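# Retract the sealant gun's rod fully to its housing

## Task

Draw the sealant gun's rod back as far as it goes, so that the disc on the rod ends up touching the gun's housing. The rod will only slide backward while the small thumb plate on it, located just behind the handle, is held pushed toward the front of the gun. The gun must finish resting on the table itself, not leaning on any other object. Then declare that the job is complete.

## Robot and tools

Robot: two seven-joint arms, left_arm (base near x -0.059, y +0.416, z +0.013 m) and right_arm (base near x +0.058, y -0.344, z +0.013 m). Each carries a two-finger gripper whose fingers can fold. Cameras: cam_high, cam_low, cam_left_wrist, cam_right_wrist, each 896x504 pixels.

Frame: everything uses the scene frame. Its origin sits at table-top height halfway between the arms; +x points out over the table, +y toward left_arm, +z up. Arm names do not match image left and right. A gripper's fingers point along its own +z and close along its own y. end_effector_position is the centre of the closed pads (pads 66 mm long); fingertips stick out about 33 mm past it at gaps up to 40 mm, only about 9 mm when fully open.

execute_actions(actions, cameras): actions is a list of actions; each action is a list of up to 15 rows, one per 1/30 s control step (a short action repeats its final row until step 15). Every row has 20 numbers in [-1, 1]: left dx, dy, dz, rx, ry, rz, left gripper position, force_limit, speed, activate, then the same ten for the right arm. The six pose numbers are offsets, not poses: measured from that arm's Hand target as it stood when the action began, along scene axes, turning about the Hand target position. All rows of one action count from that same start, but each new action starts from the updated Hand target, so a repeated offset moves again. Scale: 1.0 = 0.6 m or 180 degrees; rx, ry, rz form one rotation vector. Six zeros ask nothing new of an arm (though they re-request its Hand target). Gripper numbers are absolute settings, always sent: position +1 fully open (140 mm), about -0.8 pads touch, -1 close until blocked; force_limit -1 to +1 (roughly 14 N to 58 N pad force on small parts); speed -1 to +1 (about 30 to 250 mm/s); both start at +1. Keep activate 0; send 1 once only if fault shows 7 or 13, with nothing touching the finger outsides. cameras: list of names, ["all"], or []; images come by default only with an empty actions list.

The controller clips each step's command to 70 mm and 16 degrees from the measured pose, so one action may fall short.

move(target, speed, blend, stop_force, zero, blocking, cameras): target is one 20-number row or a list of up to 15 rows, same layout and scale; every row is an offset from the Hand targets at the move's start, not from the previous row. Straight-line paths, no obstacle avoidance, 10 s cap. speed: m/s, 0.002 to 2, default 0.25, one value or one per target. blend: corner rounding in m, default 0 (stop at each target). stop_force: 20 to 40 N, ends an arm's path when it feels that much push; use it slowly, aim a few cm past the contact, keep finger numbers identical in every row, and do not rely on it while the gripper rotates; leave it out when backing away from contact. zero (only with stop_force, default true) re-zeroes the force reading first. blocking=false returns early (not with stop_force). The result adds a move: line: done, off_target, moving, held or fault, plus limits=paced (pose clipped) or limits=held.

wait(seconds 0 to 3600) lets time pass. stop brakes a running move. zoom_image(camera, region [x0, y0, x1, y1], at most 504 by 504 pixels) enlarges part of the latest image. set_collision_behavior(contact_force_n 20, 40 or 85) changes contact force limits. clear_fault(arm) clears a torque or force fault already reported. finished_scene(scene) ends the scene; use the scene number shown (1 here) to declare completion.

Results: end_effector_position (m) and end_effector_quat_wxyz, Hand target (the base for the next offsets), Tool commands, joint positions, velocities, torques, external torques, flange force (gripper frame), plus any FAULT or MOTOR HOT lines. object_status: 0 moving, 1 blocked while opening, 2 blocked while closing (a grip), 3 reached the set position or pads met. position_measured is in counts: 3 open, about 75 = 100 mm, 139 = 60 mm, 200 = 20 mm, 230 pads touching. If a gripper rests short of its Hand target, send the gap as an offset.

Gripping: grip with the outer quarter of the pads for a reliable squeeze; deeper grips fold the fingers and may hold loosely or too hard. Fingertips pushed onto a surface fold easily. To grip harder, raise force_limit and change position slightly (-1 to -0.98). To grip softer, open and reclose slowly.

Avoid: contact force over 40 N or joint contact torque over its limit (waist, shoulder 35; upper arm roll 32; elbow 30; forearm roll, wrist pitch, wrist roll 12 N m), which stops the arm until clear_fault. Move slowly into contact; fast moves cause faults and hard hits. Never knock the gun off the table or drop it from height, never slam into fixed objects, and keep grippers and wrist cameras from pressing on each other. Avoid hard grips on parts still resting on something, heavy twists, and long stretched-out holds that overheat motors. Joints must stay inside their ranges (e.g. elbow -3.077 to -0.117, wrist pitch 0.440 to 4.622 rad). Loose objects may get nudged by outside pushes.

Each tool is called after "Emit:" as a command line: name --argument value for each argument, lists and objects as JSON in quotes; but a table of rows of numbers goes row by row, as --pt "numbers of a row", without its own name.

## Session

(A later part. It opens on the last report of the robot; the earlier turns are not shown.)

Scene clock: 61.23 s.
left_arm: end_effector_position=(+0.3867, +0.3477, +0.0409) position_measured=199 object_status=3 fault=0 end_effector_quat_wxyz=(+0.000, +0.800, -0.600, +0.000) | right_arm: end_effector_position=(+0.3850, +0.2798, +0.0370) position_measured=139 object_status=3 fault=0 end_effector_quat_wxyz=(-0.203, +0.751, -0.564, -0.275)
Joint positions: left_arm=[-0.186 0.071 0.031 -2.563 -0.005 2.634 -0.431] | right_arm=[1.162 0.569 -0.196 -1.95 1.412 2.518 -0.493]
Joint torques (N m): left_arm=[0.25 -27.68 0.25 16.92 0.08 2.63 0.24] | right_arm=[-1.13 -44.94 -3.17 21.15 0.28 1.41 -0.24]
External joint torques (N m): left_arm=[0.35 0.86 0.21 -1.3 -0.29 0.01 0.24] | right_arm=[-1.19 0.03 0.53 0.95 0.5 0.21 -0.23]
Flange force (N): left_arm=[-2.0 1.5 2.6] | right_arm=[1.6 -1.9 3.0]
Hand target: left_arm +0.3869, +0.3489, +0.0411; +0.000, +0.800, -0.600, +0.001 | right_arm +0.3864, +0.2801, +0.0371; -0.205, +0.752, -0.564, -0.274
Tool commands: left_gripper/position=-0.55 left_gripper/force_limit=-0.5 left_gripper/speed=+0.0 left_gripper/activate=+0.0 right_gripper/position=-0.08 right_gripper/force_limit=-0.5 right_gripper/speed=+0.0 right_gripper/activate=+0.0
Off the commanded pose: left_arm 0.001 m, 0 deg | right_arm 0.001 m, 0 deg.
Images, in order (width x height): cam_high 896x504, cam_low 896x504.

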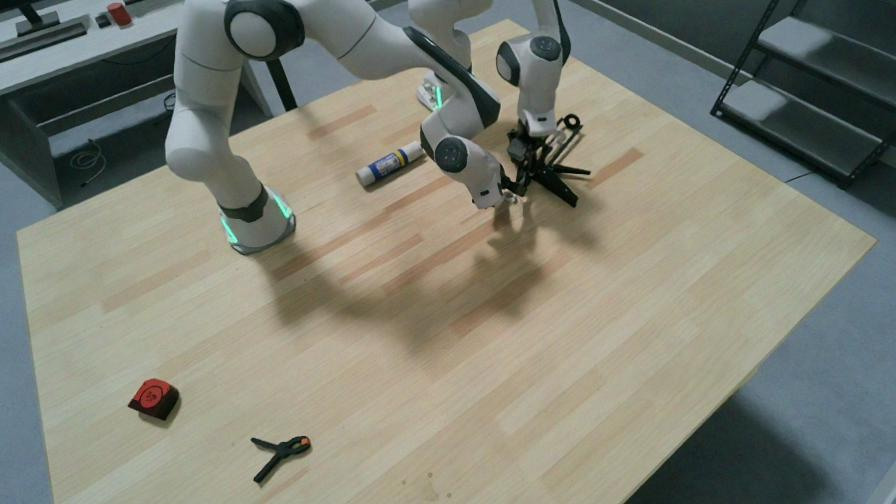

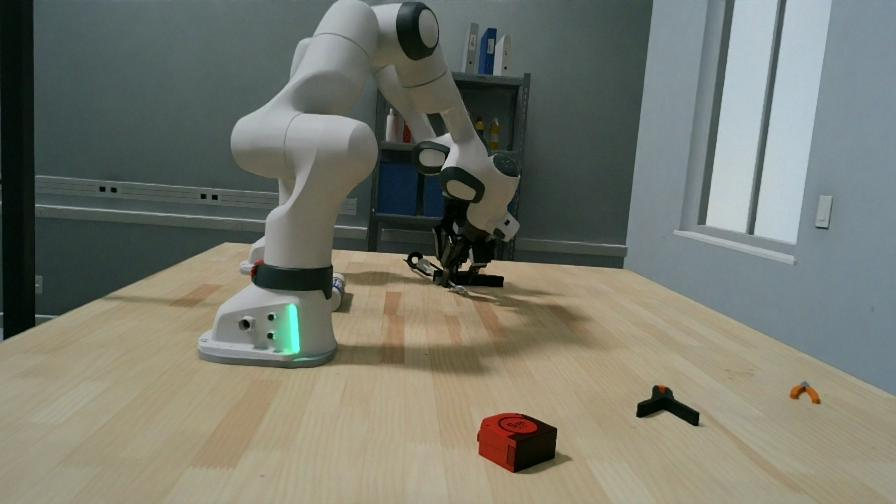

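Emit:
move --target '[-0.0023,0.008,0,0,0,0,-0.55,-0.5,0,0,-0.008,0.0272,-0.0235,0,0,0,-0.08,-0.5,0,0]' --speed 0.08 --cameras '["cam_left_wrist","cam_right_wrist","cam_low"]'

Emit:
zoom_image --camera "cam_left_wrist" --region '[300, 0, 720, 360]'

Emit:
zoom_image --camera "cam_right_wrist" --region '[340, 80, 600, 380]'

Emit:
zoom_image --camera "cam_low" --region '[400, 230, 520, 310]'

Scene clock: 70.43 s.
left_arm: end_effector_position=(+0.3853, +0.3525, +0.0409) position_measured=199 object_status=3 fault=0 end_effector_quat_wxyz=(+0.000, +0.800, -0.599, +0.000) | right_arm: end_effector_position=(+0.3801, +0.2963, +0.0233) position_measured=139 object_status=3 fault=0 end_effector_quat_wxyz=(-0.203, +0.752, -0.564, -0.276)
Joint positions: left_arm=[-0.181 0.066 0.035 -2.57 -0.006 2.636 -0.422] | right_arm=[1.169 0.622 -0.18 -1.9 1.432 2.533 -0.493]
Joint velocities: left_arm=[0.001 0 -0.001 0.002 0 0.001 0.004] | right_arm=[0.001 0 0 0 0.001 0.004 -0.001]
Joint torques (N m): left_arm=[0.29 -27.55 0.3 16.85 0.09 2.63 0.15] | right_arm=[-0.71 -46.01 -3.54 20.93 0.25 1.33 -0.12]
External joint torques (N m): left_arm=[0.32 0.71 0.2 -1.26 -0.28 0.03 0.15] | right_arm=[-0.69 0.22 0.25 0.87 0.5 0.13 -0.11]
Flange force (N): left_arm=[-1.9 1.8 2.2] | right_arm=[0.9 -2.0 3.1]
Hand target: left_arm +0.3855, +0.3537, +0.0411; +0.000, +0.800, -0.600, +0.001 | right_arm +0.3816, +0.2964, +0.0230; -0.205, +0.752, -0.564, -0.274
Off the commanded pose: left_arm 0.001 m, 0 deg | right_arm 0.001 m, 0 deg.
move: done
Images, in order (width x height): cam_low 896x504, cam_left_wrist 896x504, cam_right_wrist 896x504.

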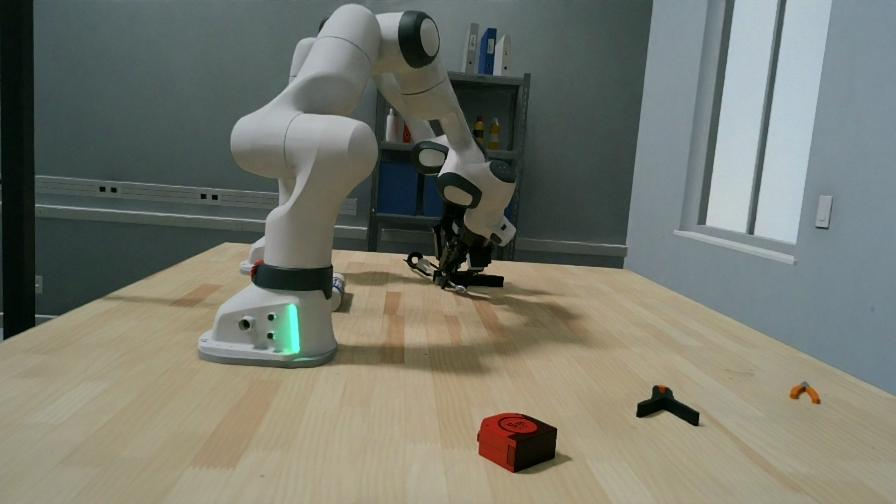

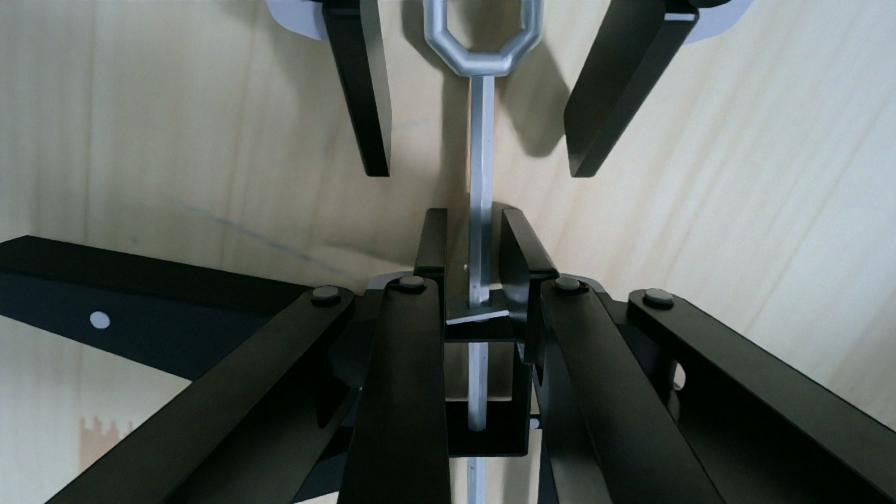

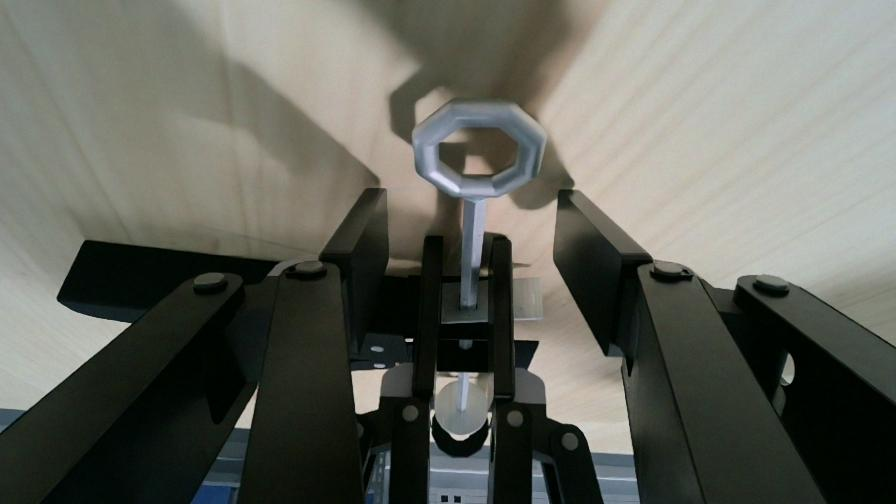

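Scaled by 1.200 from the camera's image (finer frame: 1280x720).

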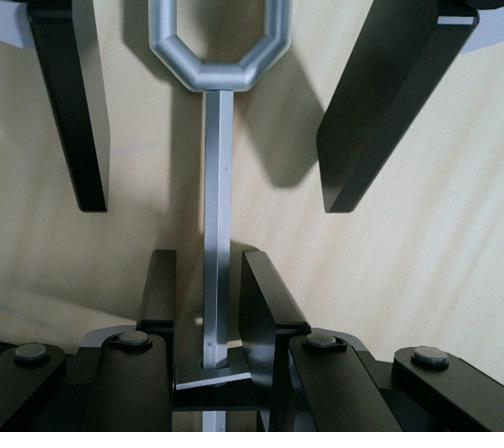

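Scaled by 1.680 from the camera's image (finer frame: 1280x720).

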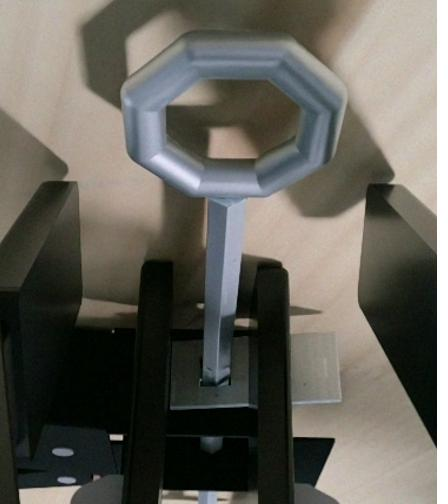

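Scaled by 4.200 from the camera's image (finer frame: 1280x720).

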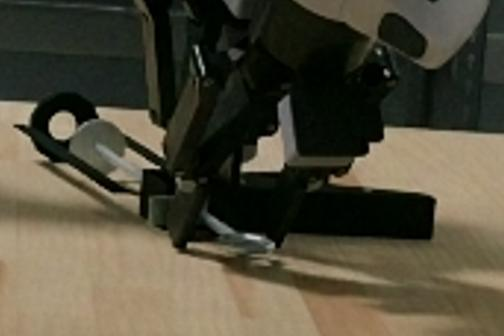

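Emit:
move --pt "-0.0019 0.0064 0 0 0 0 -0.55 -0.5 0 0 -0.0014 0.0048 0.0 0 0 0 -0.08 -0.5 0 0" --pt "-0.0019 0.0064 0 0 0 0 -0.55 -0.5 0 0 -0.0014 0.0048 0.0 0 0 0 -1 -0.3 -1 0" --speed 0.08 --cameras '["cam_left_wrist","cam_right_wrist","cam_low"]'

Emit:
zoom_image --camera "cam_left_wrist" --region '[300, 0, 720, 360]'

Emit:
zoom_image --camera "cam_right_wrist" --region '[340, 80, 600, 380]'

Scene clock: 75.73 s.
left_arm: end_effector_position=(+0.3842, +0.3563, +0.0409) position_measured=199 object_status=3 fault=0 end_effector_quat_wxyz=(+0.000, +0.800, -0.600, +0.000) | right_arm: end_effector_position=(+0.3796, +0.2994, +0.0236) position_measured=220 object_status=0 fault=0 end_effector_quat_wxyz=(-0.204, +0.753, -0.562, -0.275)
Joint positions: left_arm=[-0.177 0.063 0.04 -2.576 -0.006 2.638 -0.412] | right_arm=[1.171 0.625 -0.178 -1.893 1.432 2.536 -0.493]
Joint torques (N m): left_arm=[0.26 -27.39 0.4 16.91 0.23 2.56 0.19] | right_arm=[-0.66 -45.95 -3.66 21.07 -0.08 1.42 0.07]
External joint torques (N m): left_arm=[0.33 0.67 0.35 -1.2 -0.15 -0.05 0.18] | right_arm=[-0.63 0.47 0.14 0.95 0.18 0.21 0.09]
Flange force (N): left_arm=[-2.0 1.6 1.9] | right_arm=[-0.2 -3.4 3.5]
Hand target: left_arm +0.3844, +0.3576, +0.0411; +0.000, +0.800, -0.600, +0.001 | right_arm +0.3807, +0.2993, +0.0230; -0.205, +0.752, -0.564, -0.274
Off the commanded pose: left_arm 0.001 m, 0 deg | right_arm 0.001 m, 0 deg.
move: done
Images, in order (width x height): cam_low 896x504, cam_left_wrist 896x504, cam_right_wrist 896x504.

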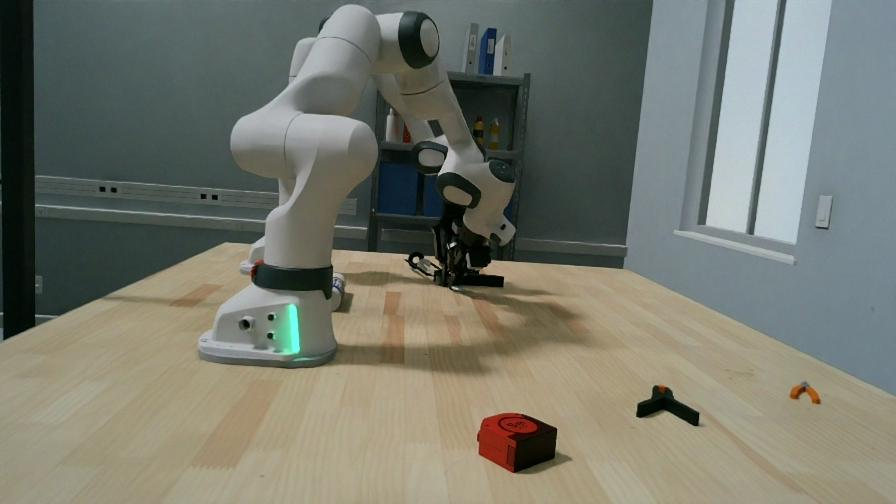

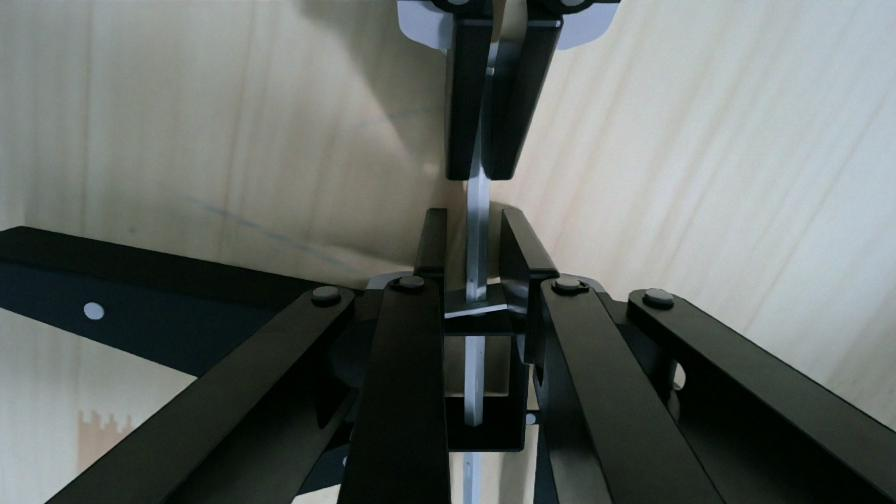

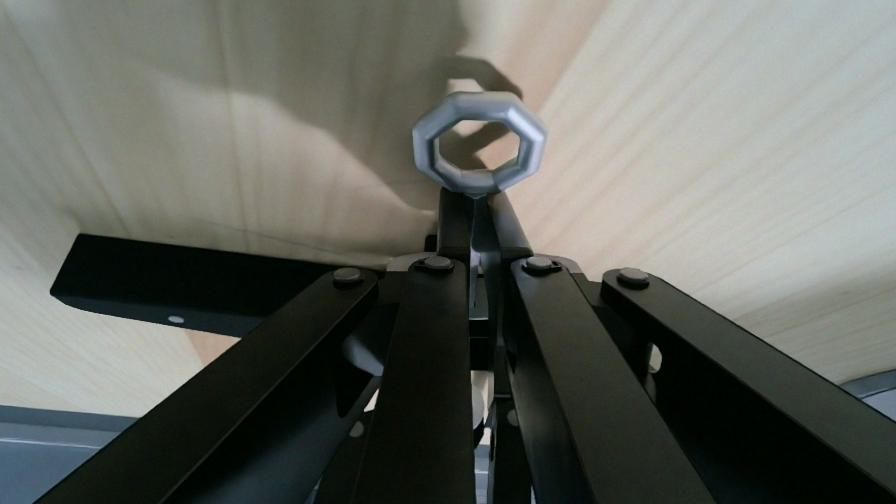

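Scaled by 1.200 from the camera's image (finer frame: 1280x720).

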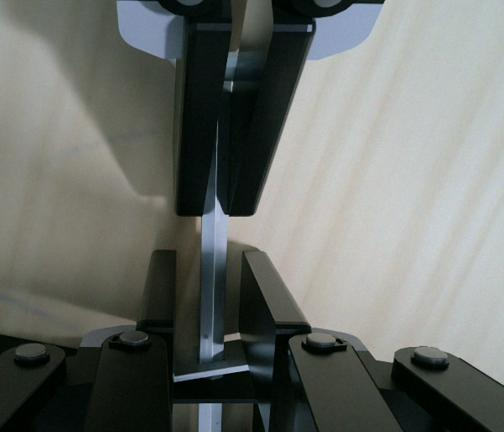

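Scaled by 1.680 from the camera's image (finer frame: 1280x720).

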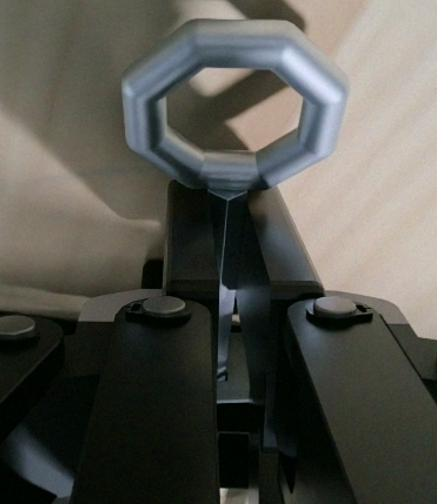

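Emit:
move --target '[-0.0033,0.0112,0,0,0,0,-0.55,-0.5,0,0,0,0,0,0,0,0,-1,-0.3,-1,0]' --speed 0.05 --cameras '["cam_left_wrist","cam_right_wrist"]'

Emit:
zoom_image --camera "cam_left_wrist" --region '[300, 60, 720, 480]'

Scene clock: 77.00 s.
left_arm: end_effector_position=(+0.3825, +0.3589, +0.0413) position_measured=199 object_status=3 fault=0 end_effector_quat_wxyz=(+0.000, +0.799, -0.601, +0.001) | right_arm: end_effector_position=(+0.3778, +0.3013, +0.0241) position_measured=220 object_status=2 fault=0 end_effector_quat_wxyz=(-0.204, +0.753, -0.561, -0.276)
Joint positions: left_arm=[-0.173 0.056 0.042 -2.584 -0.008 2.641 -0.402] | right_arm=[1.172 0.626 -0.176 -1.891 1.433 2.536 -0.493]
Joint velocities: left_arm=[0.001 0 0.001 -0.001 -0.002 -0.001 0.006] | right_arm=[within noise]
Joint torques (N m): left_arm=[2.92 -26.92 2.76 16.46 0.72 2.44 0.34] | right_arm=[-1.61 -46.45 -4.95 19.79 -0.35 1.43 -0.12]
External joint torques (N m): left_arm=[2.97 0.91 2.69 -1.62 0.34 -0.16 0.34] | right_arm=[-1.5 0.14 -1.1 -0.47 -0.09 0.21 -0.1]
Flange force (N): left_arm=[-7.7 0.0 2.0] | right_arm=[2.0 -0.6 -1.7]
Hand target: left_arm +0.3824, +0.3643, +0.0411; +0.000, +0.800, -0.600, +0.001 | right_arm +0.3807, +0.2993, +0.0230; -0.205, +0.752, -0.564, -0.274
Off the commanded pose: left_arm 0.005 m, 0 deg | right_arm 0.004 m, 0 deg.
move: off_target (left_arm)

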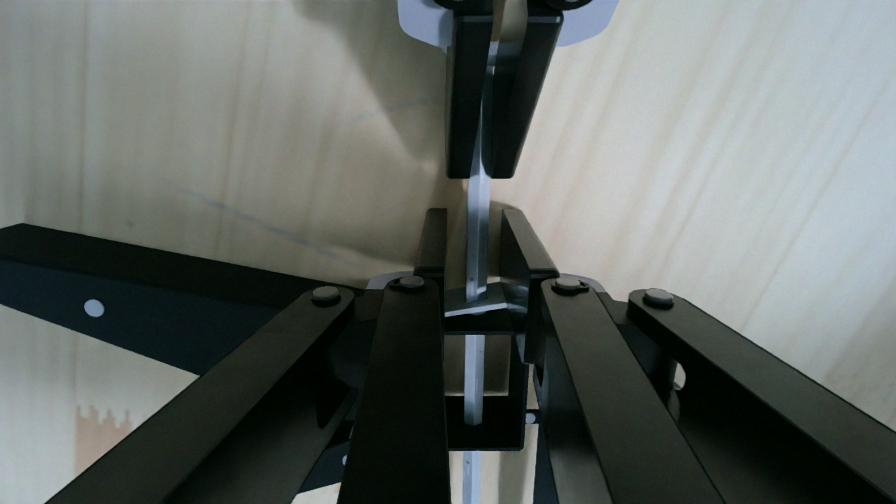

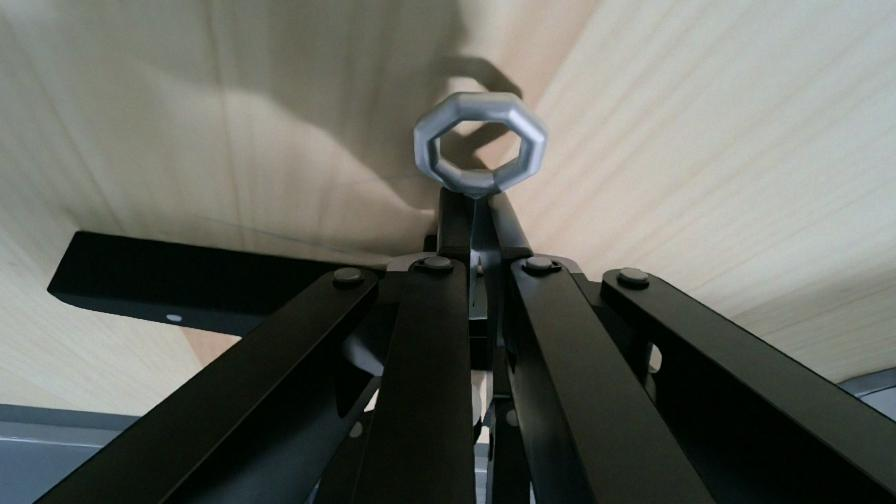

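Scaled by 1.200 from the camera's image (finer frame: 1280x720).

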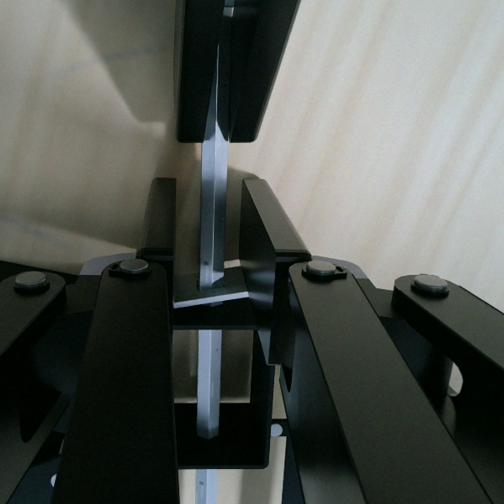

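Emit:
move --target '[0,0,0,0,0,0,-0.55,-0.5,0,0,0.007,-0.024,0,0,0,0,-1,-0.3,-1,0]' --speed 0.05 --cameras '["cam_left_wrist","cam_right_wrist"]'

Emit:
zoom_image --camera "cam_left_wrist" --region '[300, 60, 720, 480]'

Scene clock: 78.80 s.
left_arm: end_effector_position=(+0.3840, +0.3552, +0.0426) position_measured=199 object_status=3 fault=0 end_effector_quat_wxyz=(+0.000, +0.797, -0.603, +0.004) | right_arm: end_effector_position=(+0.3749, +0.2949, +0.0269) position_measured=220 object_status=2 fault=0 end_effector_quat_wxyz=(-0.203, +0.750, -0.562, -0.282)
Joint positions: left_arm=[-0.175 0.054 0.036 -2.584 -0.011 2.645 -0.401] | right_arm=[1.166 0.607 -0.176 -1.916 1.442 2.525 -0.503]
Joint velocities: left_arm=[within noise] | right_arm=[0 0 0 -0.002 0 0 -0.007]
Joint torques (N m): left_arm=[5.85 -25.78 5.26 16.08 1.51 1.95 0.37] | right_arm=[-5.62 -46.1 -8.97 15.15 -1.18 1.91 -0.74]
External joint torques (N m): left_arm=[5.9 2.04 5.2 -2.1 1.14 -0.68 0.37] | right_arm=[-5.78 -0.1 -5.46 -5.02 -0.93 0.77 -0.72]
Flange force (N): left_arm=[-12.7 -3.7 3.4] | right_arm=[10.9 6.5 -16.5]
Hand target: left_arm +0.3824, +0.3643, +0.0411; +0.000, +0.800, -0.600, +0.001 | right_arm +0.3849, +0.2849, +0.0230; -0.205, +0.752, -0.564, -0.274
Off the commanded pose: left_arm 0.009 m, 1 deg | right_arm 0.015 m, 1 deg.
move: off_target (right_arm)

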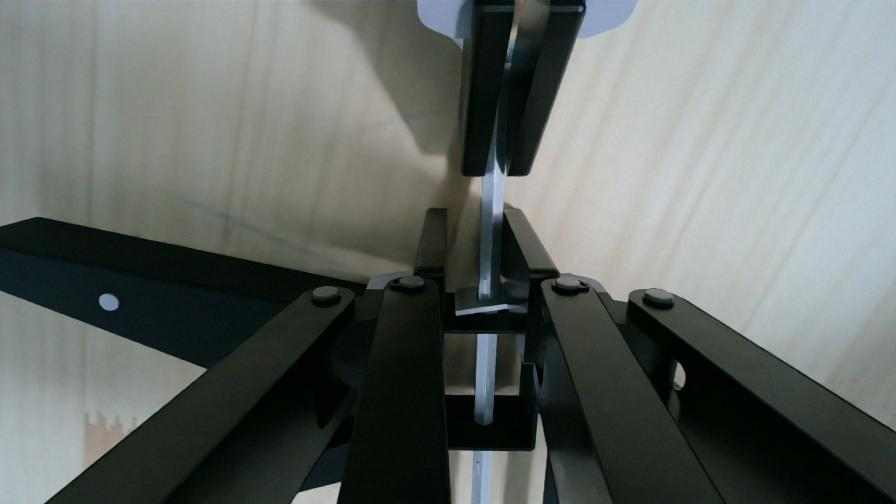

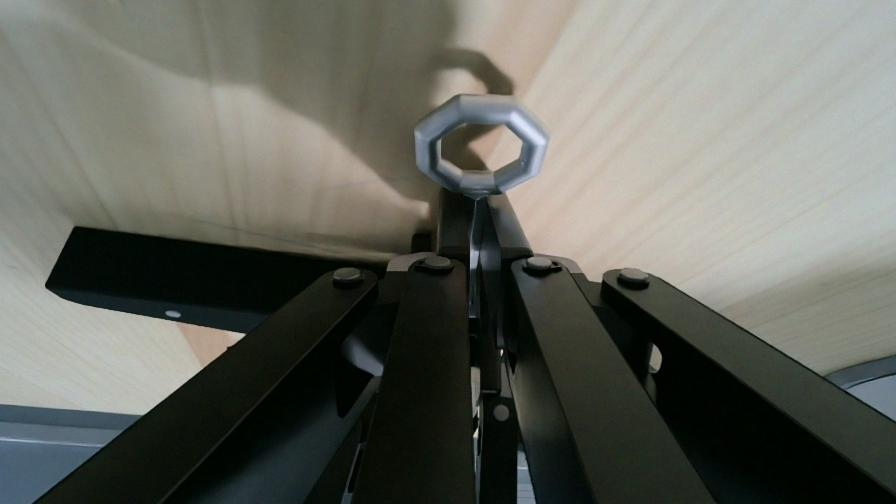

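Scaled by 1.200 from the camera's image (finer frame: 1280x720).

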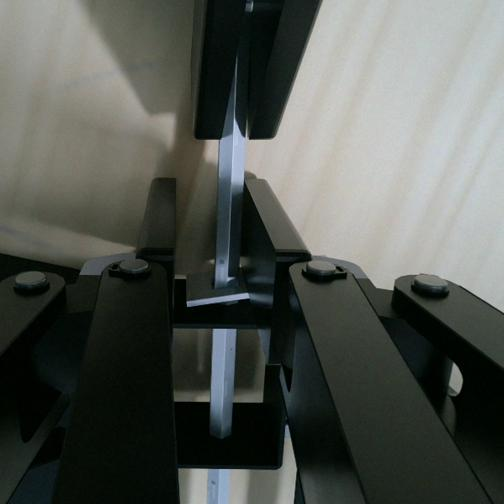

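Emit:
zoom_image --camera "cam_left_wrist" --region '[420, 190, 560, 350]'

Emit:
wait --seconds 0 --cameras '["cam_high","cam_low"]'

Emit:
zoom_image --camera "cam_high" --region '[480, 120, 620, 220]'

Emit:
zoom_image --camera "cam_low" --region '[400, 230, 520, 310]'

Scaled by 3.150 from the camera's image (finer frame: 1280x720).

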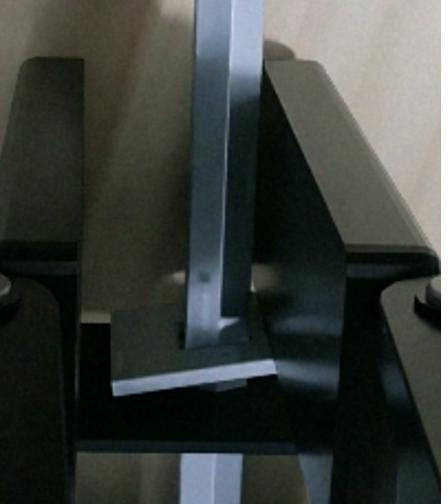

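Scene clock: 80.97 s.
left_arm: end_effector_position=(+0.3840, +0.3552, +0.0426) position_measured=199 object_status=3 fault=0 end_effector_quat_wxyz=(+0.000, +0.797, -0.603, +0.004) | right_arm: end_effector_position=(+0.3749, +0.2949, +0.0269) position_measured=220 object_status=2 fault=0 end_effector_quat_wxyz=(-0.203, +0.751, -0.562, -0.282)
Joint positions: left_arm=[-0.175 0.054 0.036 -2.584 -0.011 2.645 -0.401] | right_arm=[1.166 0.607 -0.176 -1.916 1.442 2.525 -0.505]
Joint torques (N m): left_arm=[5.86 -25.8 5.15 16.11 1.48 1.96 0.36] | right_arm=[-5.59 -46.12 -8.95 15.21 -1.22 1.89 -0.68]
External joint torques (N m): left_arm=[5.88 1.94 5.07 -1.98 1.11 -0.65 0.36] | right_arm=[-5.59 -0.3 -5.32 -4.82 -0.98 0.75 -0.66]
Flange force (N): left_arm=[-12.5 -3.8 3.2] | right_arm=[10.2 6.4 -16.5]
Hand target: left_arm +0.3824, +0.3643, +0.0411; +0.000, +0.800, -0.600, +0.001 | right_arm +0.3849, +0.2849, +0.0230; -0.205, +0.752, -0.564, -0.274
Tool commands: left_gripper/position=-0.55 left_gripper/force_limit=-0.5 left_gripper/speed=+0.0 left_gripper/activate=+0.0 right_gripper/position=-1.0 right_gripper/force_limit=-0.3 right_gripper/speed=-1.0 right_gripper/activate=+0.0
Off the commanded pose: left_arm 0.009 m, 1 deg | right_arm 0.015 m, 1 deg.

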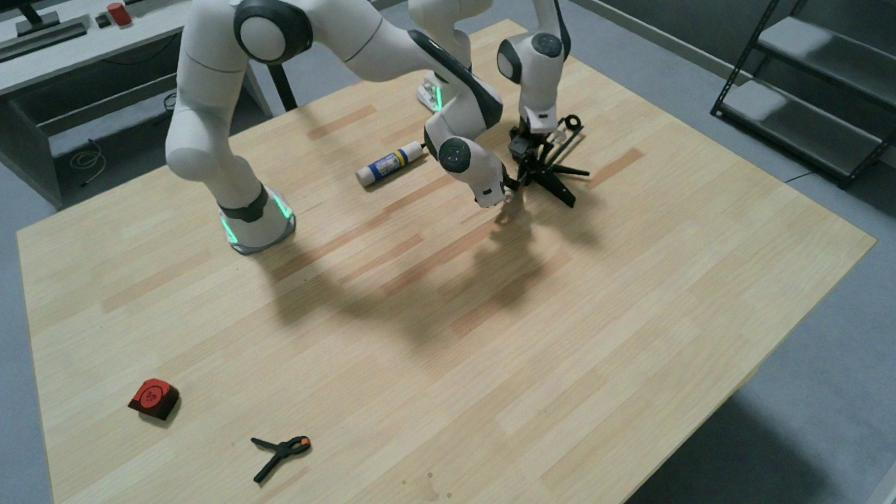

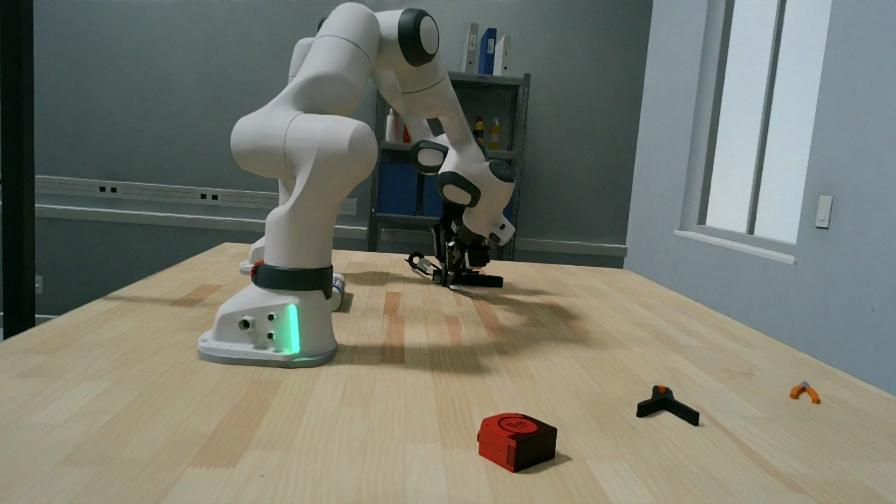

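Scaled by 3.600 from the camera's image (finer frame: 1280x720).

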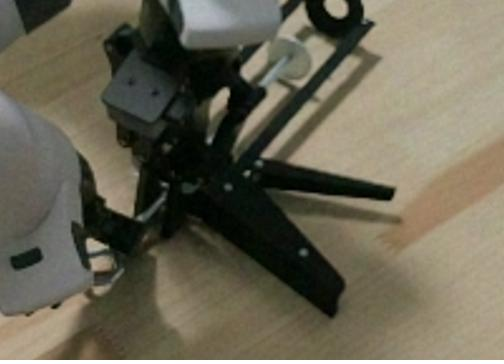

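Scaled by 4.200 from the camera's image (finer frame: 1280x720).

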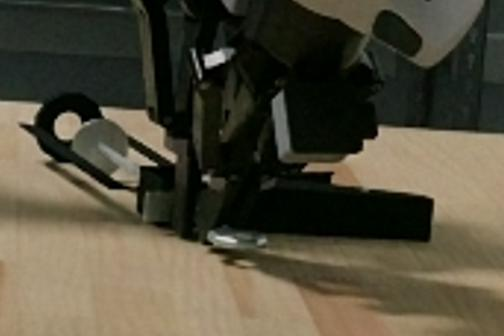

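Emit:
move --target '[0.0072,-0.0277,0,0,0,-0.1111,-0.49,-0.5,0,0,-0.0098,0.0168,0.001,0,0,0,-1,-0.3,-1,0]' --speed 0.1 --cameras '["cam_left_wrist","cam_right_wrist"]'

Emit:
zoom_image --camera "cam_left_wrist" --region '[380, 120, 600, 360]'

Scene clock: 90.50 s.
left_arm: end_effector_position=(+0.3863, +0.3470, +0.0412) position_measured=191 object_status=3 fault=0 end_effector_quat_wxyz=(+0.000, +0.685, -0.729, +0.001) | right_arm: end_effector_position=(+0.3768, +0.2950, +0.0238) position_measured=220 object_status=2 fault=0 end_effector_quat_wxyz=(-0.204, +0.753, -0.561, -0.276)
Joint positions: left_arm=[-0.164 0.069 0.008 -2.566 -0.002 2.636 -0.089] | right_arm=[1.175 0.615 -0.183 -1.911 1.442 2.532 -0.506]
Joint velocities: left_arm=[-0.001 0 0 0 0.001 0 0.005] | right_arm=[within noise]
Joint torques (N m): left_arm=[0.21 -26.83 -0.35 18.95 0.17 2.6 0.25] | right_arm=[-0.25 -45.76 -4.37 21.48 -0.1 1.7 0.05]
External joint torques (N m): left_arm=[0.28 1.73 -0.36 0.64 -0.19 -0.01 0.25] | right_arm=[-0.32 0.13 -0.61 1.49 0.16 0.52 0.07]
Flange force (N): left_arm=[0.0 -6.2 4.5] | right_arm=[-1.4 -4.2 3.5]
Hand target: left_arm +0.3867, +0.3477, +0.0411; +0.000, +0.684, -0.730, +0.001 | right_arm +0.3790, +0.2950, +0.0236; -0.205, +0.752, -0.564, -0.274
Off the commanded pose: left_arm 0.001 m, 0 deg | right_arm 0.002 m, 0 deg.
move: done

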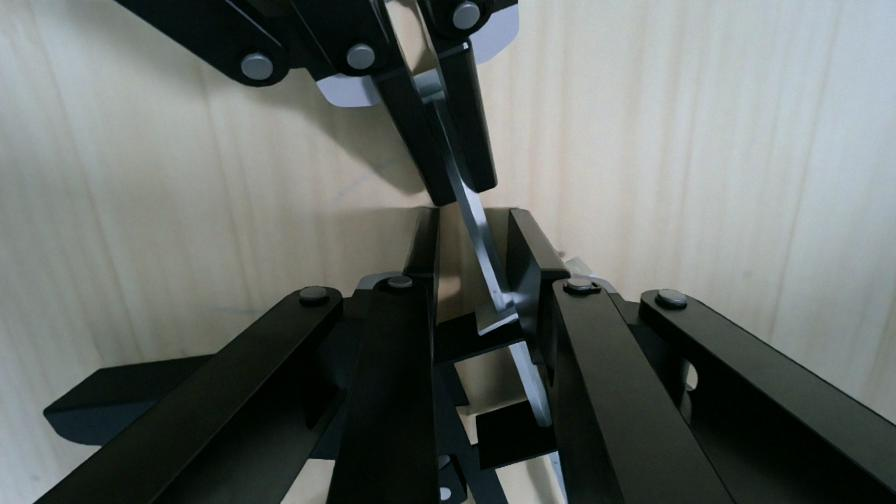

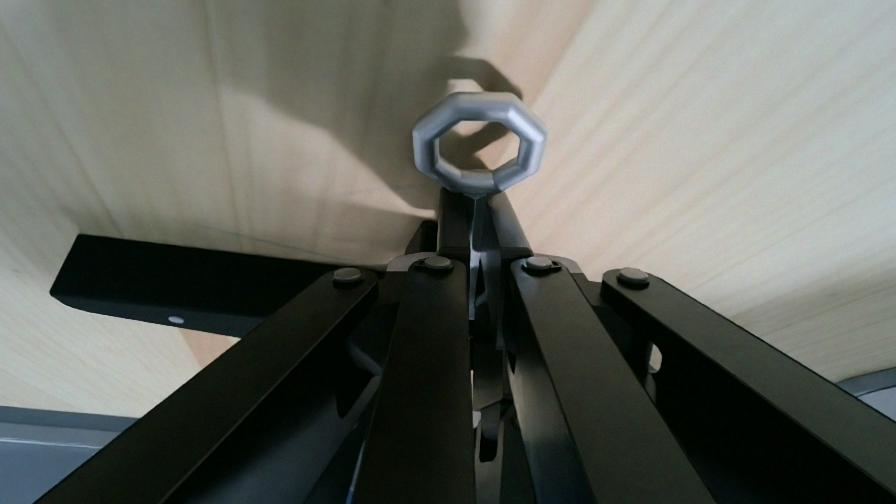

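Scaled by 2.100 from the camera's image (finer frame: 1280x720).

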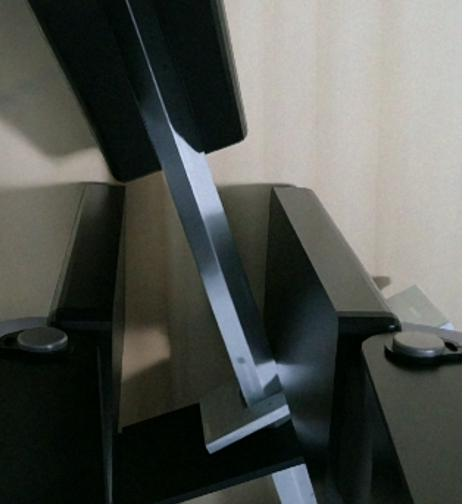

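Emit:
move --target '[-0.0089,0.0304,0,0,0,0,-0.49,-0.5,0,0,0,0,0,0,0,0,-1,-0.3,-1,0]' --speed 0.05 --cameras '["cam_left_wrist","cam_right_wrist"]'

Emit:
zoom_image --camera "cam_left_wrist" --region '[380, 120, 620, 360]'

Scene clock: 93.63 s.
left_arm: end_effector_position=(+0.3823, +0.3551, +0.0428) position_measured=191 object_status=3 fault=0 end_effector_quat_wxyz=(+0.000, +0.681, -0.732, +0.003) | right_arm: end_effector_position=(+0.3730, +0.3005, +0.0260) position_measured=220 object_status=2 fault=0 end_effector_quat_wxyz=(-0.205, +0.753, -0.559, -0.279)
Joint positions: left_arm=[-0.153 0.051 0.014 -2.586 -0.009 2.642 -0.055] | right_arm=[1.181 0.616 -0.181 -1.904 1.445 2.532 -0.503]
Joint velocities: left_arm=[0 0 -0.001 0.001 -0.002 0 0.006] | right_arm=[within noise]
Joint torques (N m): left_arm=[6.49 -25.52 5.83 15.65 1.57 2.36 0.49] | right_arm=[-2.94 -46.52 -7.03 17.47 -0.93 1.56 -0.15]
External joint torques (N m): left_arm=[6.56 2.15 5.83 -2.43 1.2 -0.22 0.49] | right_arm=[-2.87 -0.34 -3.19 -2.68 -0.68 0.38 -0.13]
Flange force (N): left_arm=[-15.0 1.8 5.2] | right_arm=[4.5 3.2 -10.0]
Hand target: left_arm +0.3814, +0.3659, +0.0411; +0.000, +0.684, -0.730, +0.001 | right_arm +0.3790, +0.2950, +0.0236; -0.205, +0.752, -0.564, -0.274
Off the commanded pose: left_arm 0.011 m, 0 deg | right_arm 0.009 m, 1 deg.
move: off_target (left_arm)

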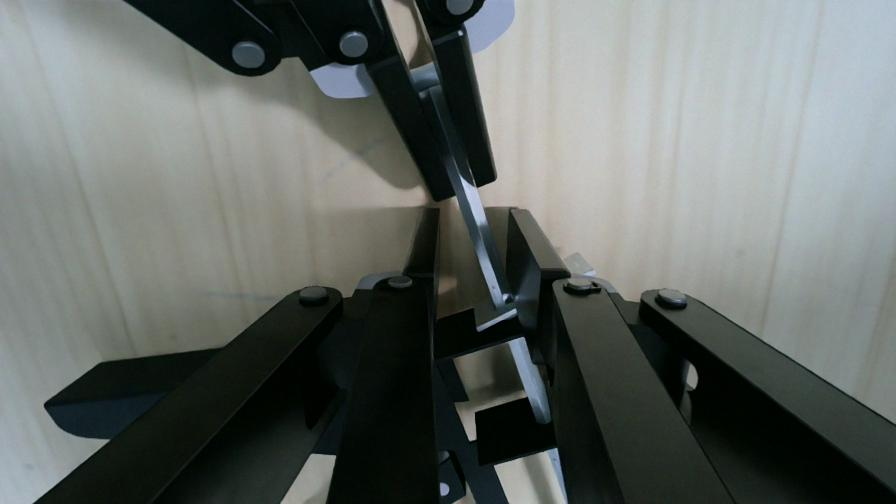

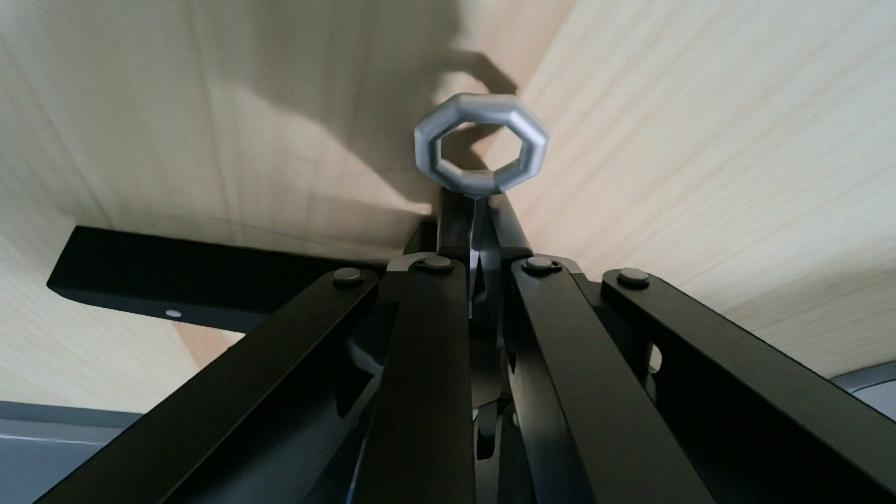

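Scaled by 2.100 from the camera's image (finer frame: 1280x720).

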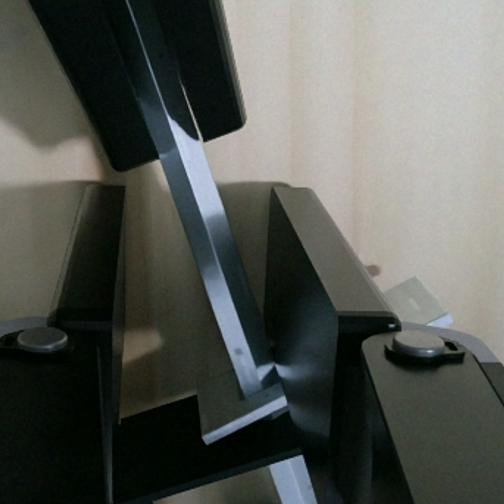

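Emit:
move --target '[0,0,0,0,0,0,-0.49,-0.5,0,0,0.0056,-0.0192,0,0,0,0,-1,-0.3,-1,0]' --speed 0.05 --cameras '["cam_left_wrist","cam_right_wrist"]'

Emit:
zoom_image --camera "cam_left_wrist" --region '[380, 120, 620, 360]'

Scene clock: 95.93 s.
left_arm: end_effector_position=(+0.3824, +0.3525, +0.0437) position_measured=191 object_status=3 fault=0 end_effector_quat_wxyz=(+0.000, +0.679, -0.734, +0.004) | right_arm: end_effector_position=(+0.3732, +0.2949, +0.0282) position_measured=220 object_status=2 fault=0 end_effector_quat_wxyz=(-0.205, +0.751, -0.562, -0.281)
Joint positions: left_arm=[-0.154 0.048 0.01 -2.587 -0.011 2.642 -0.053] | right_arm=[1.176 0.602 -0.182 -1.923 1.452 2.527 -0.51]
Joint velocities: left_arm=[within noise] | right_arm=[-0.001 -0.001 0 -0.001 0 0 -0.004]
Joint torques (N m): left_arm=[8.64 -24.41 7.75 15.66 2.15 2.33 0.53] | right_arm=[-5.85 -46.44 -9.42 13.25 -1.67 1.53 -0.53]
External joint torques (N m): left_arm=[8.7 3.17 7.75 -2.39 1.78 -0.25 0.53] | right_arm=[-5.91 -0.83 -5.74 -6.73 -1.42 0.4 -0.52]
Flange force (N): left_arm=[-19.4 -1.0 7.8] | right_arm=[11.3 10.5 -23.2]
Hand target: left_arm +0.3813, +0.3658, +0.0411; +0.000, +0.684, -0.730, +0.001 | right_arm +0.3824, +0.2835, +0.0236; -0.205, +0.752, -0.564, -0.274
Off the commanded pose: left_arm 0.014 m, 1 deg | right_arm 0.015 m, 1 deg.
move: off_target (right_arm)

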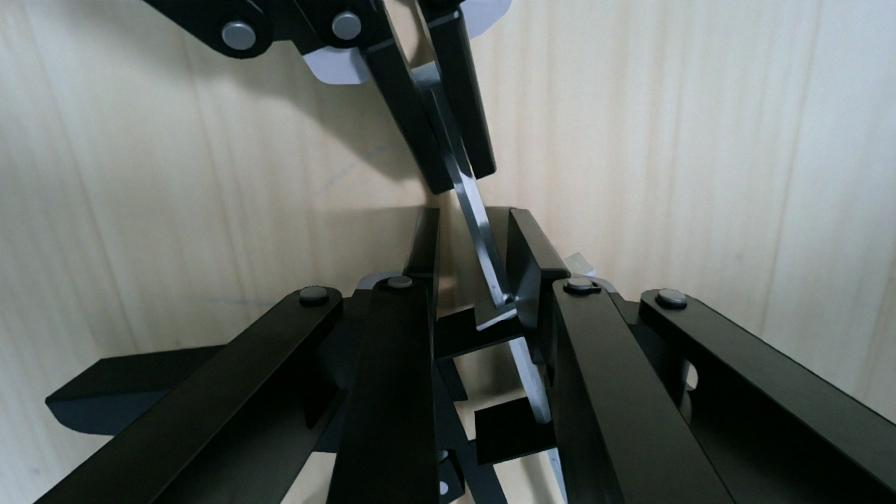

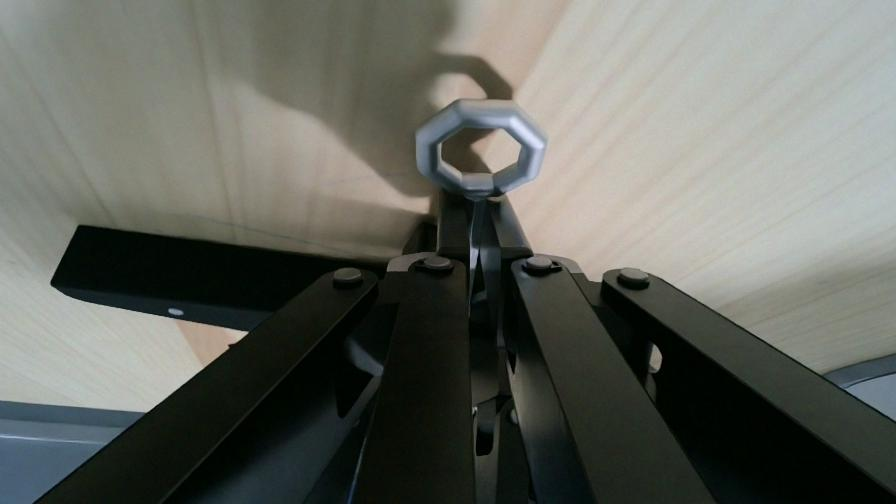

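Scaled by 2.100 from the camera's image (finer frame: 1280x720).

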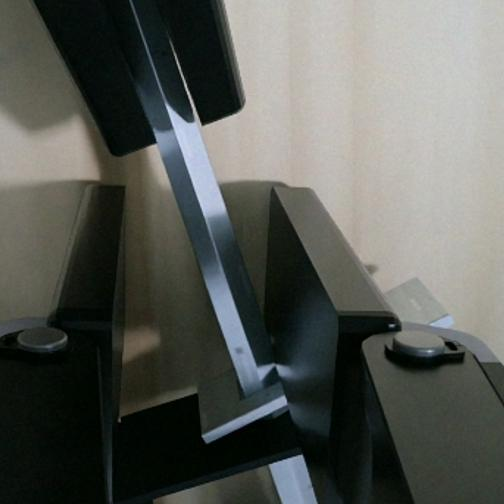

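Emit:
zoom_image --camera "cam_left_wrist" --region '[460, 220, 620, 360]'

Scaled by 3.150 from the camera's image (finer frame: 1280x720).

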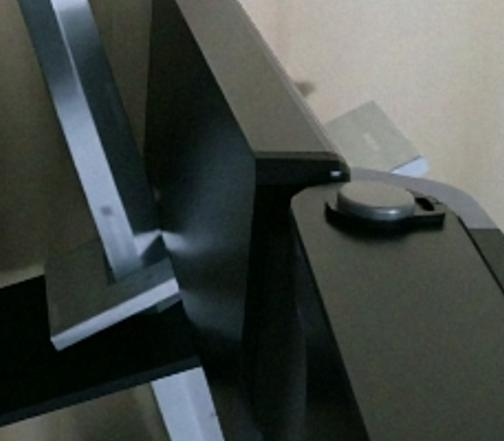

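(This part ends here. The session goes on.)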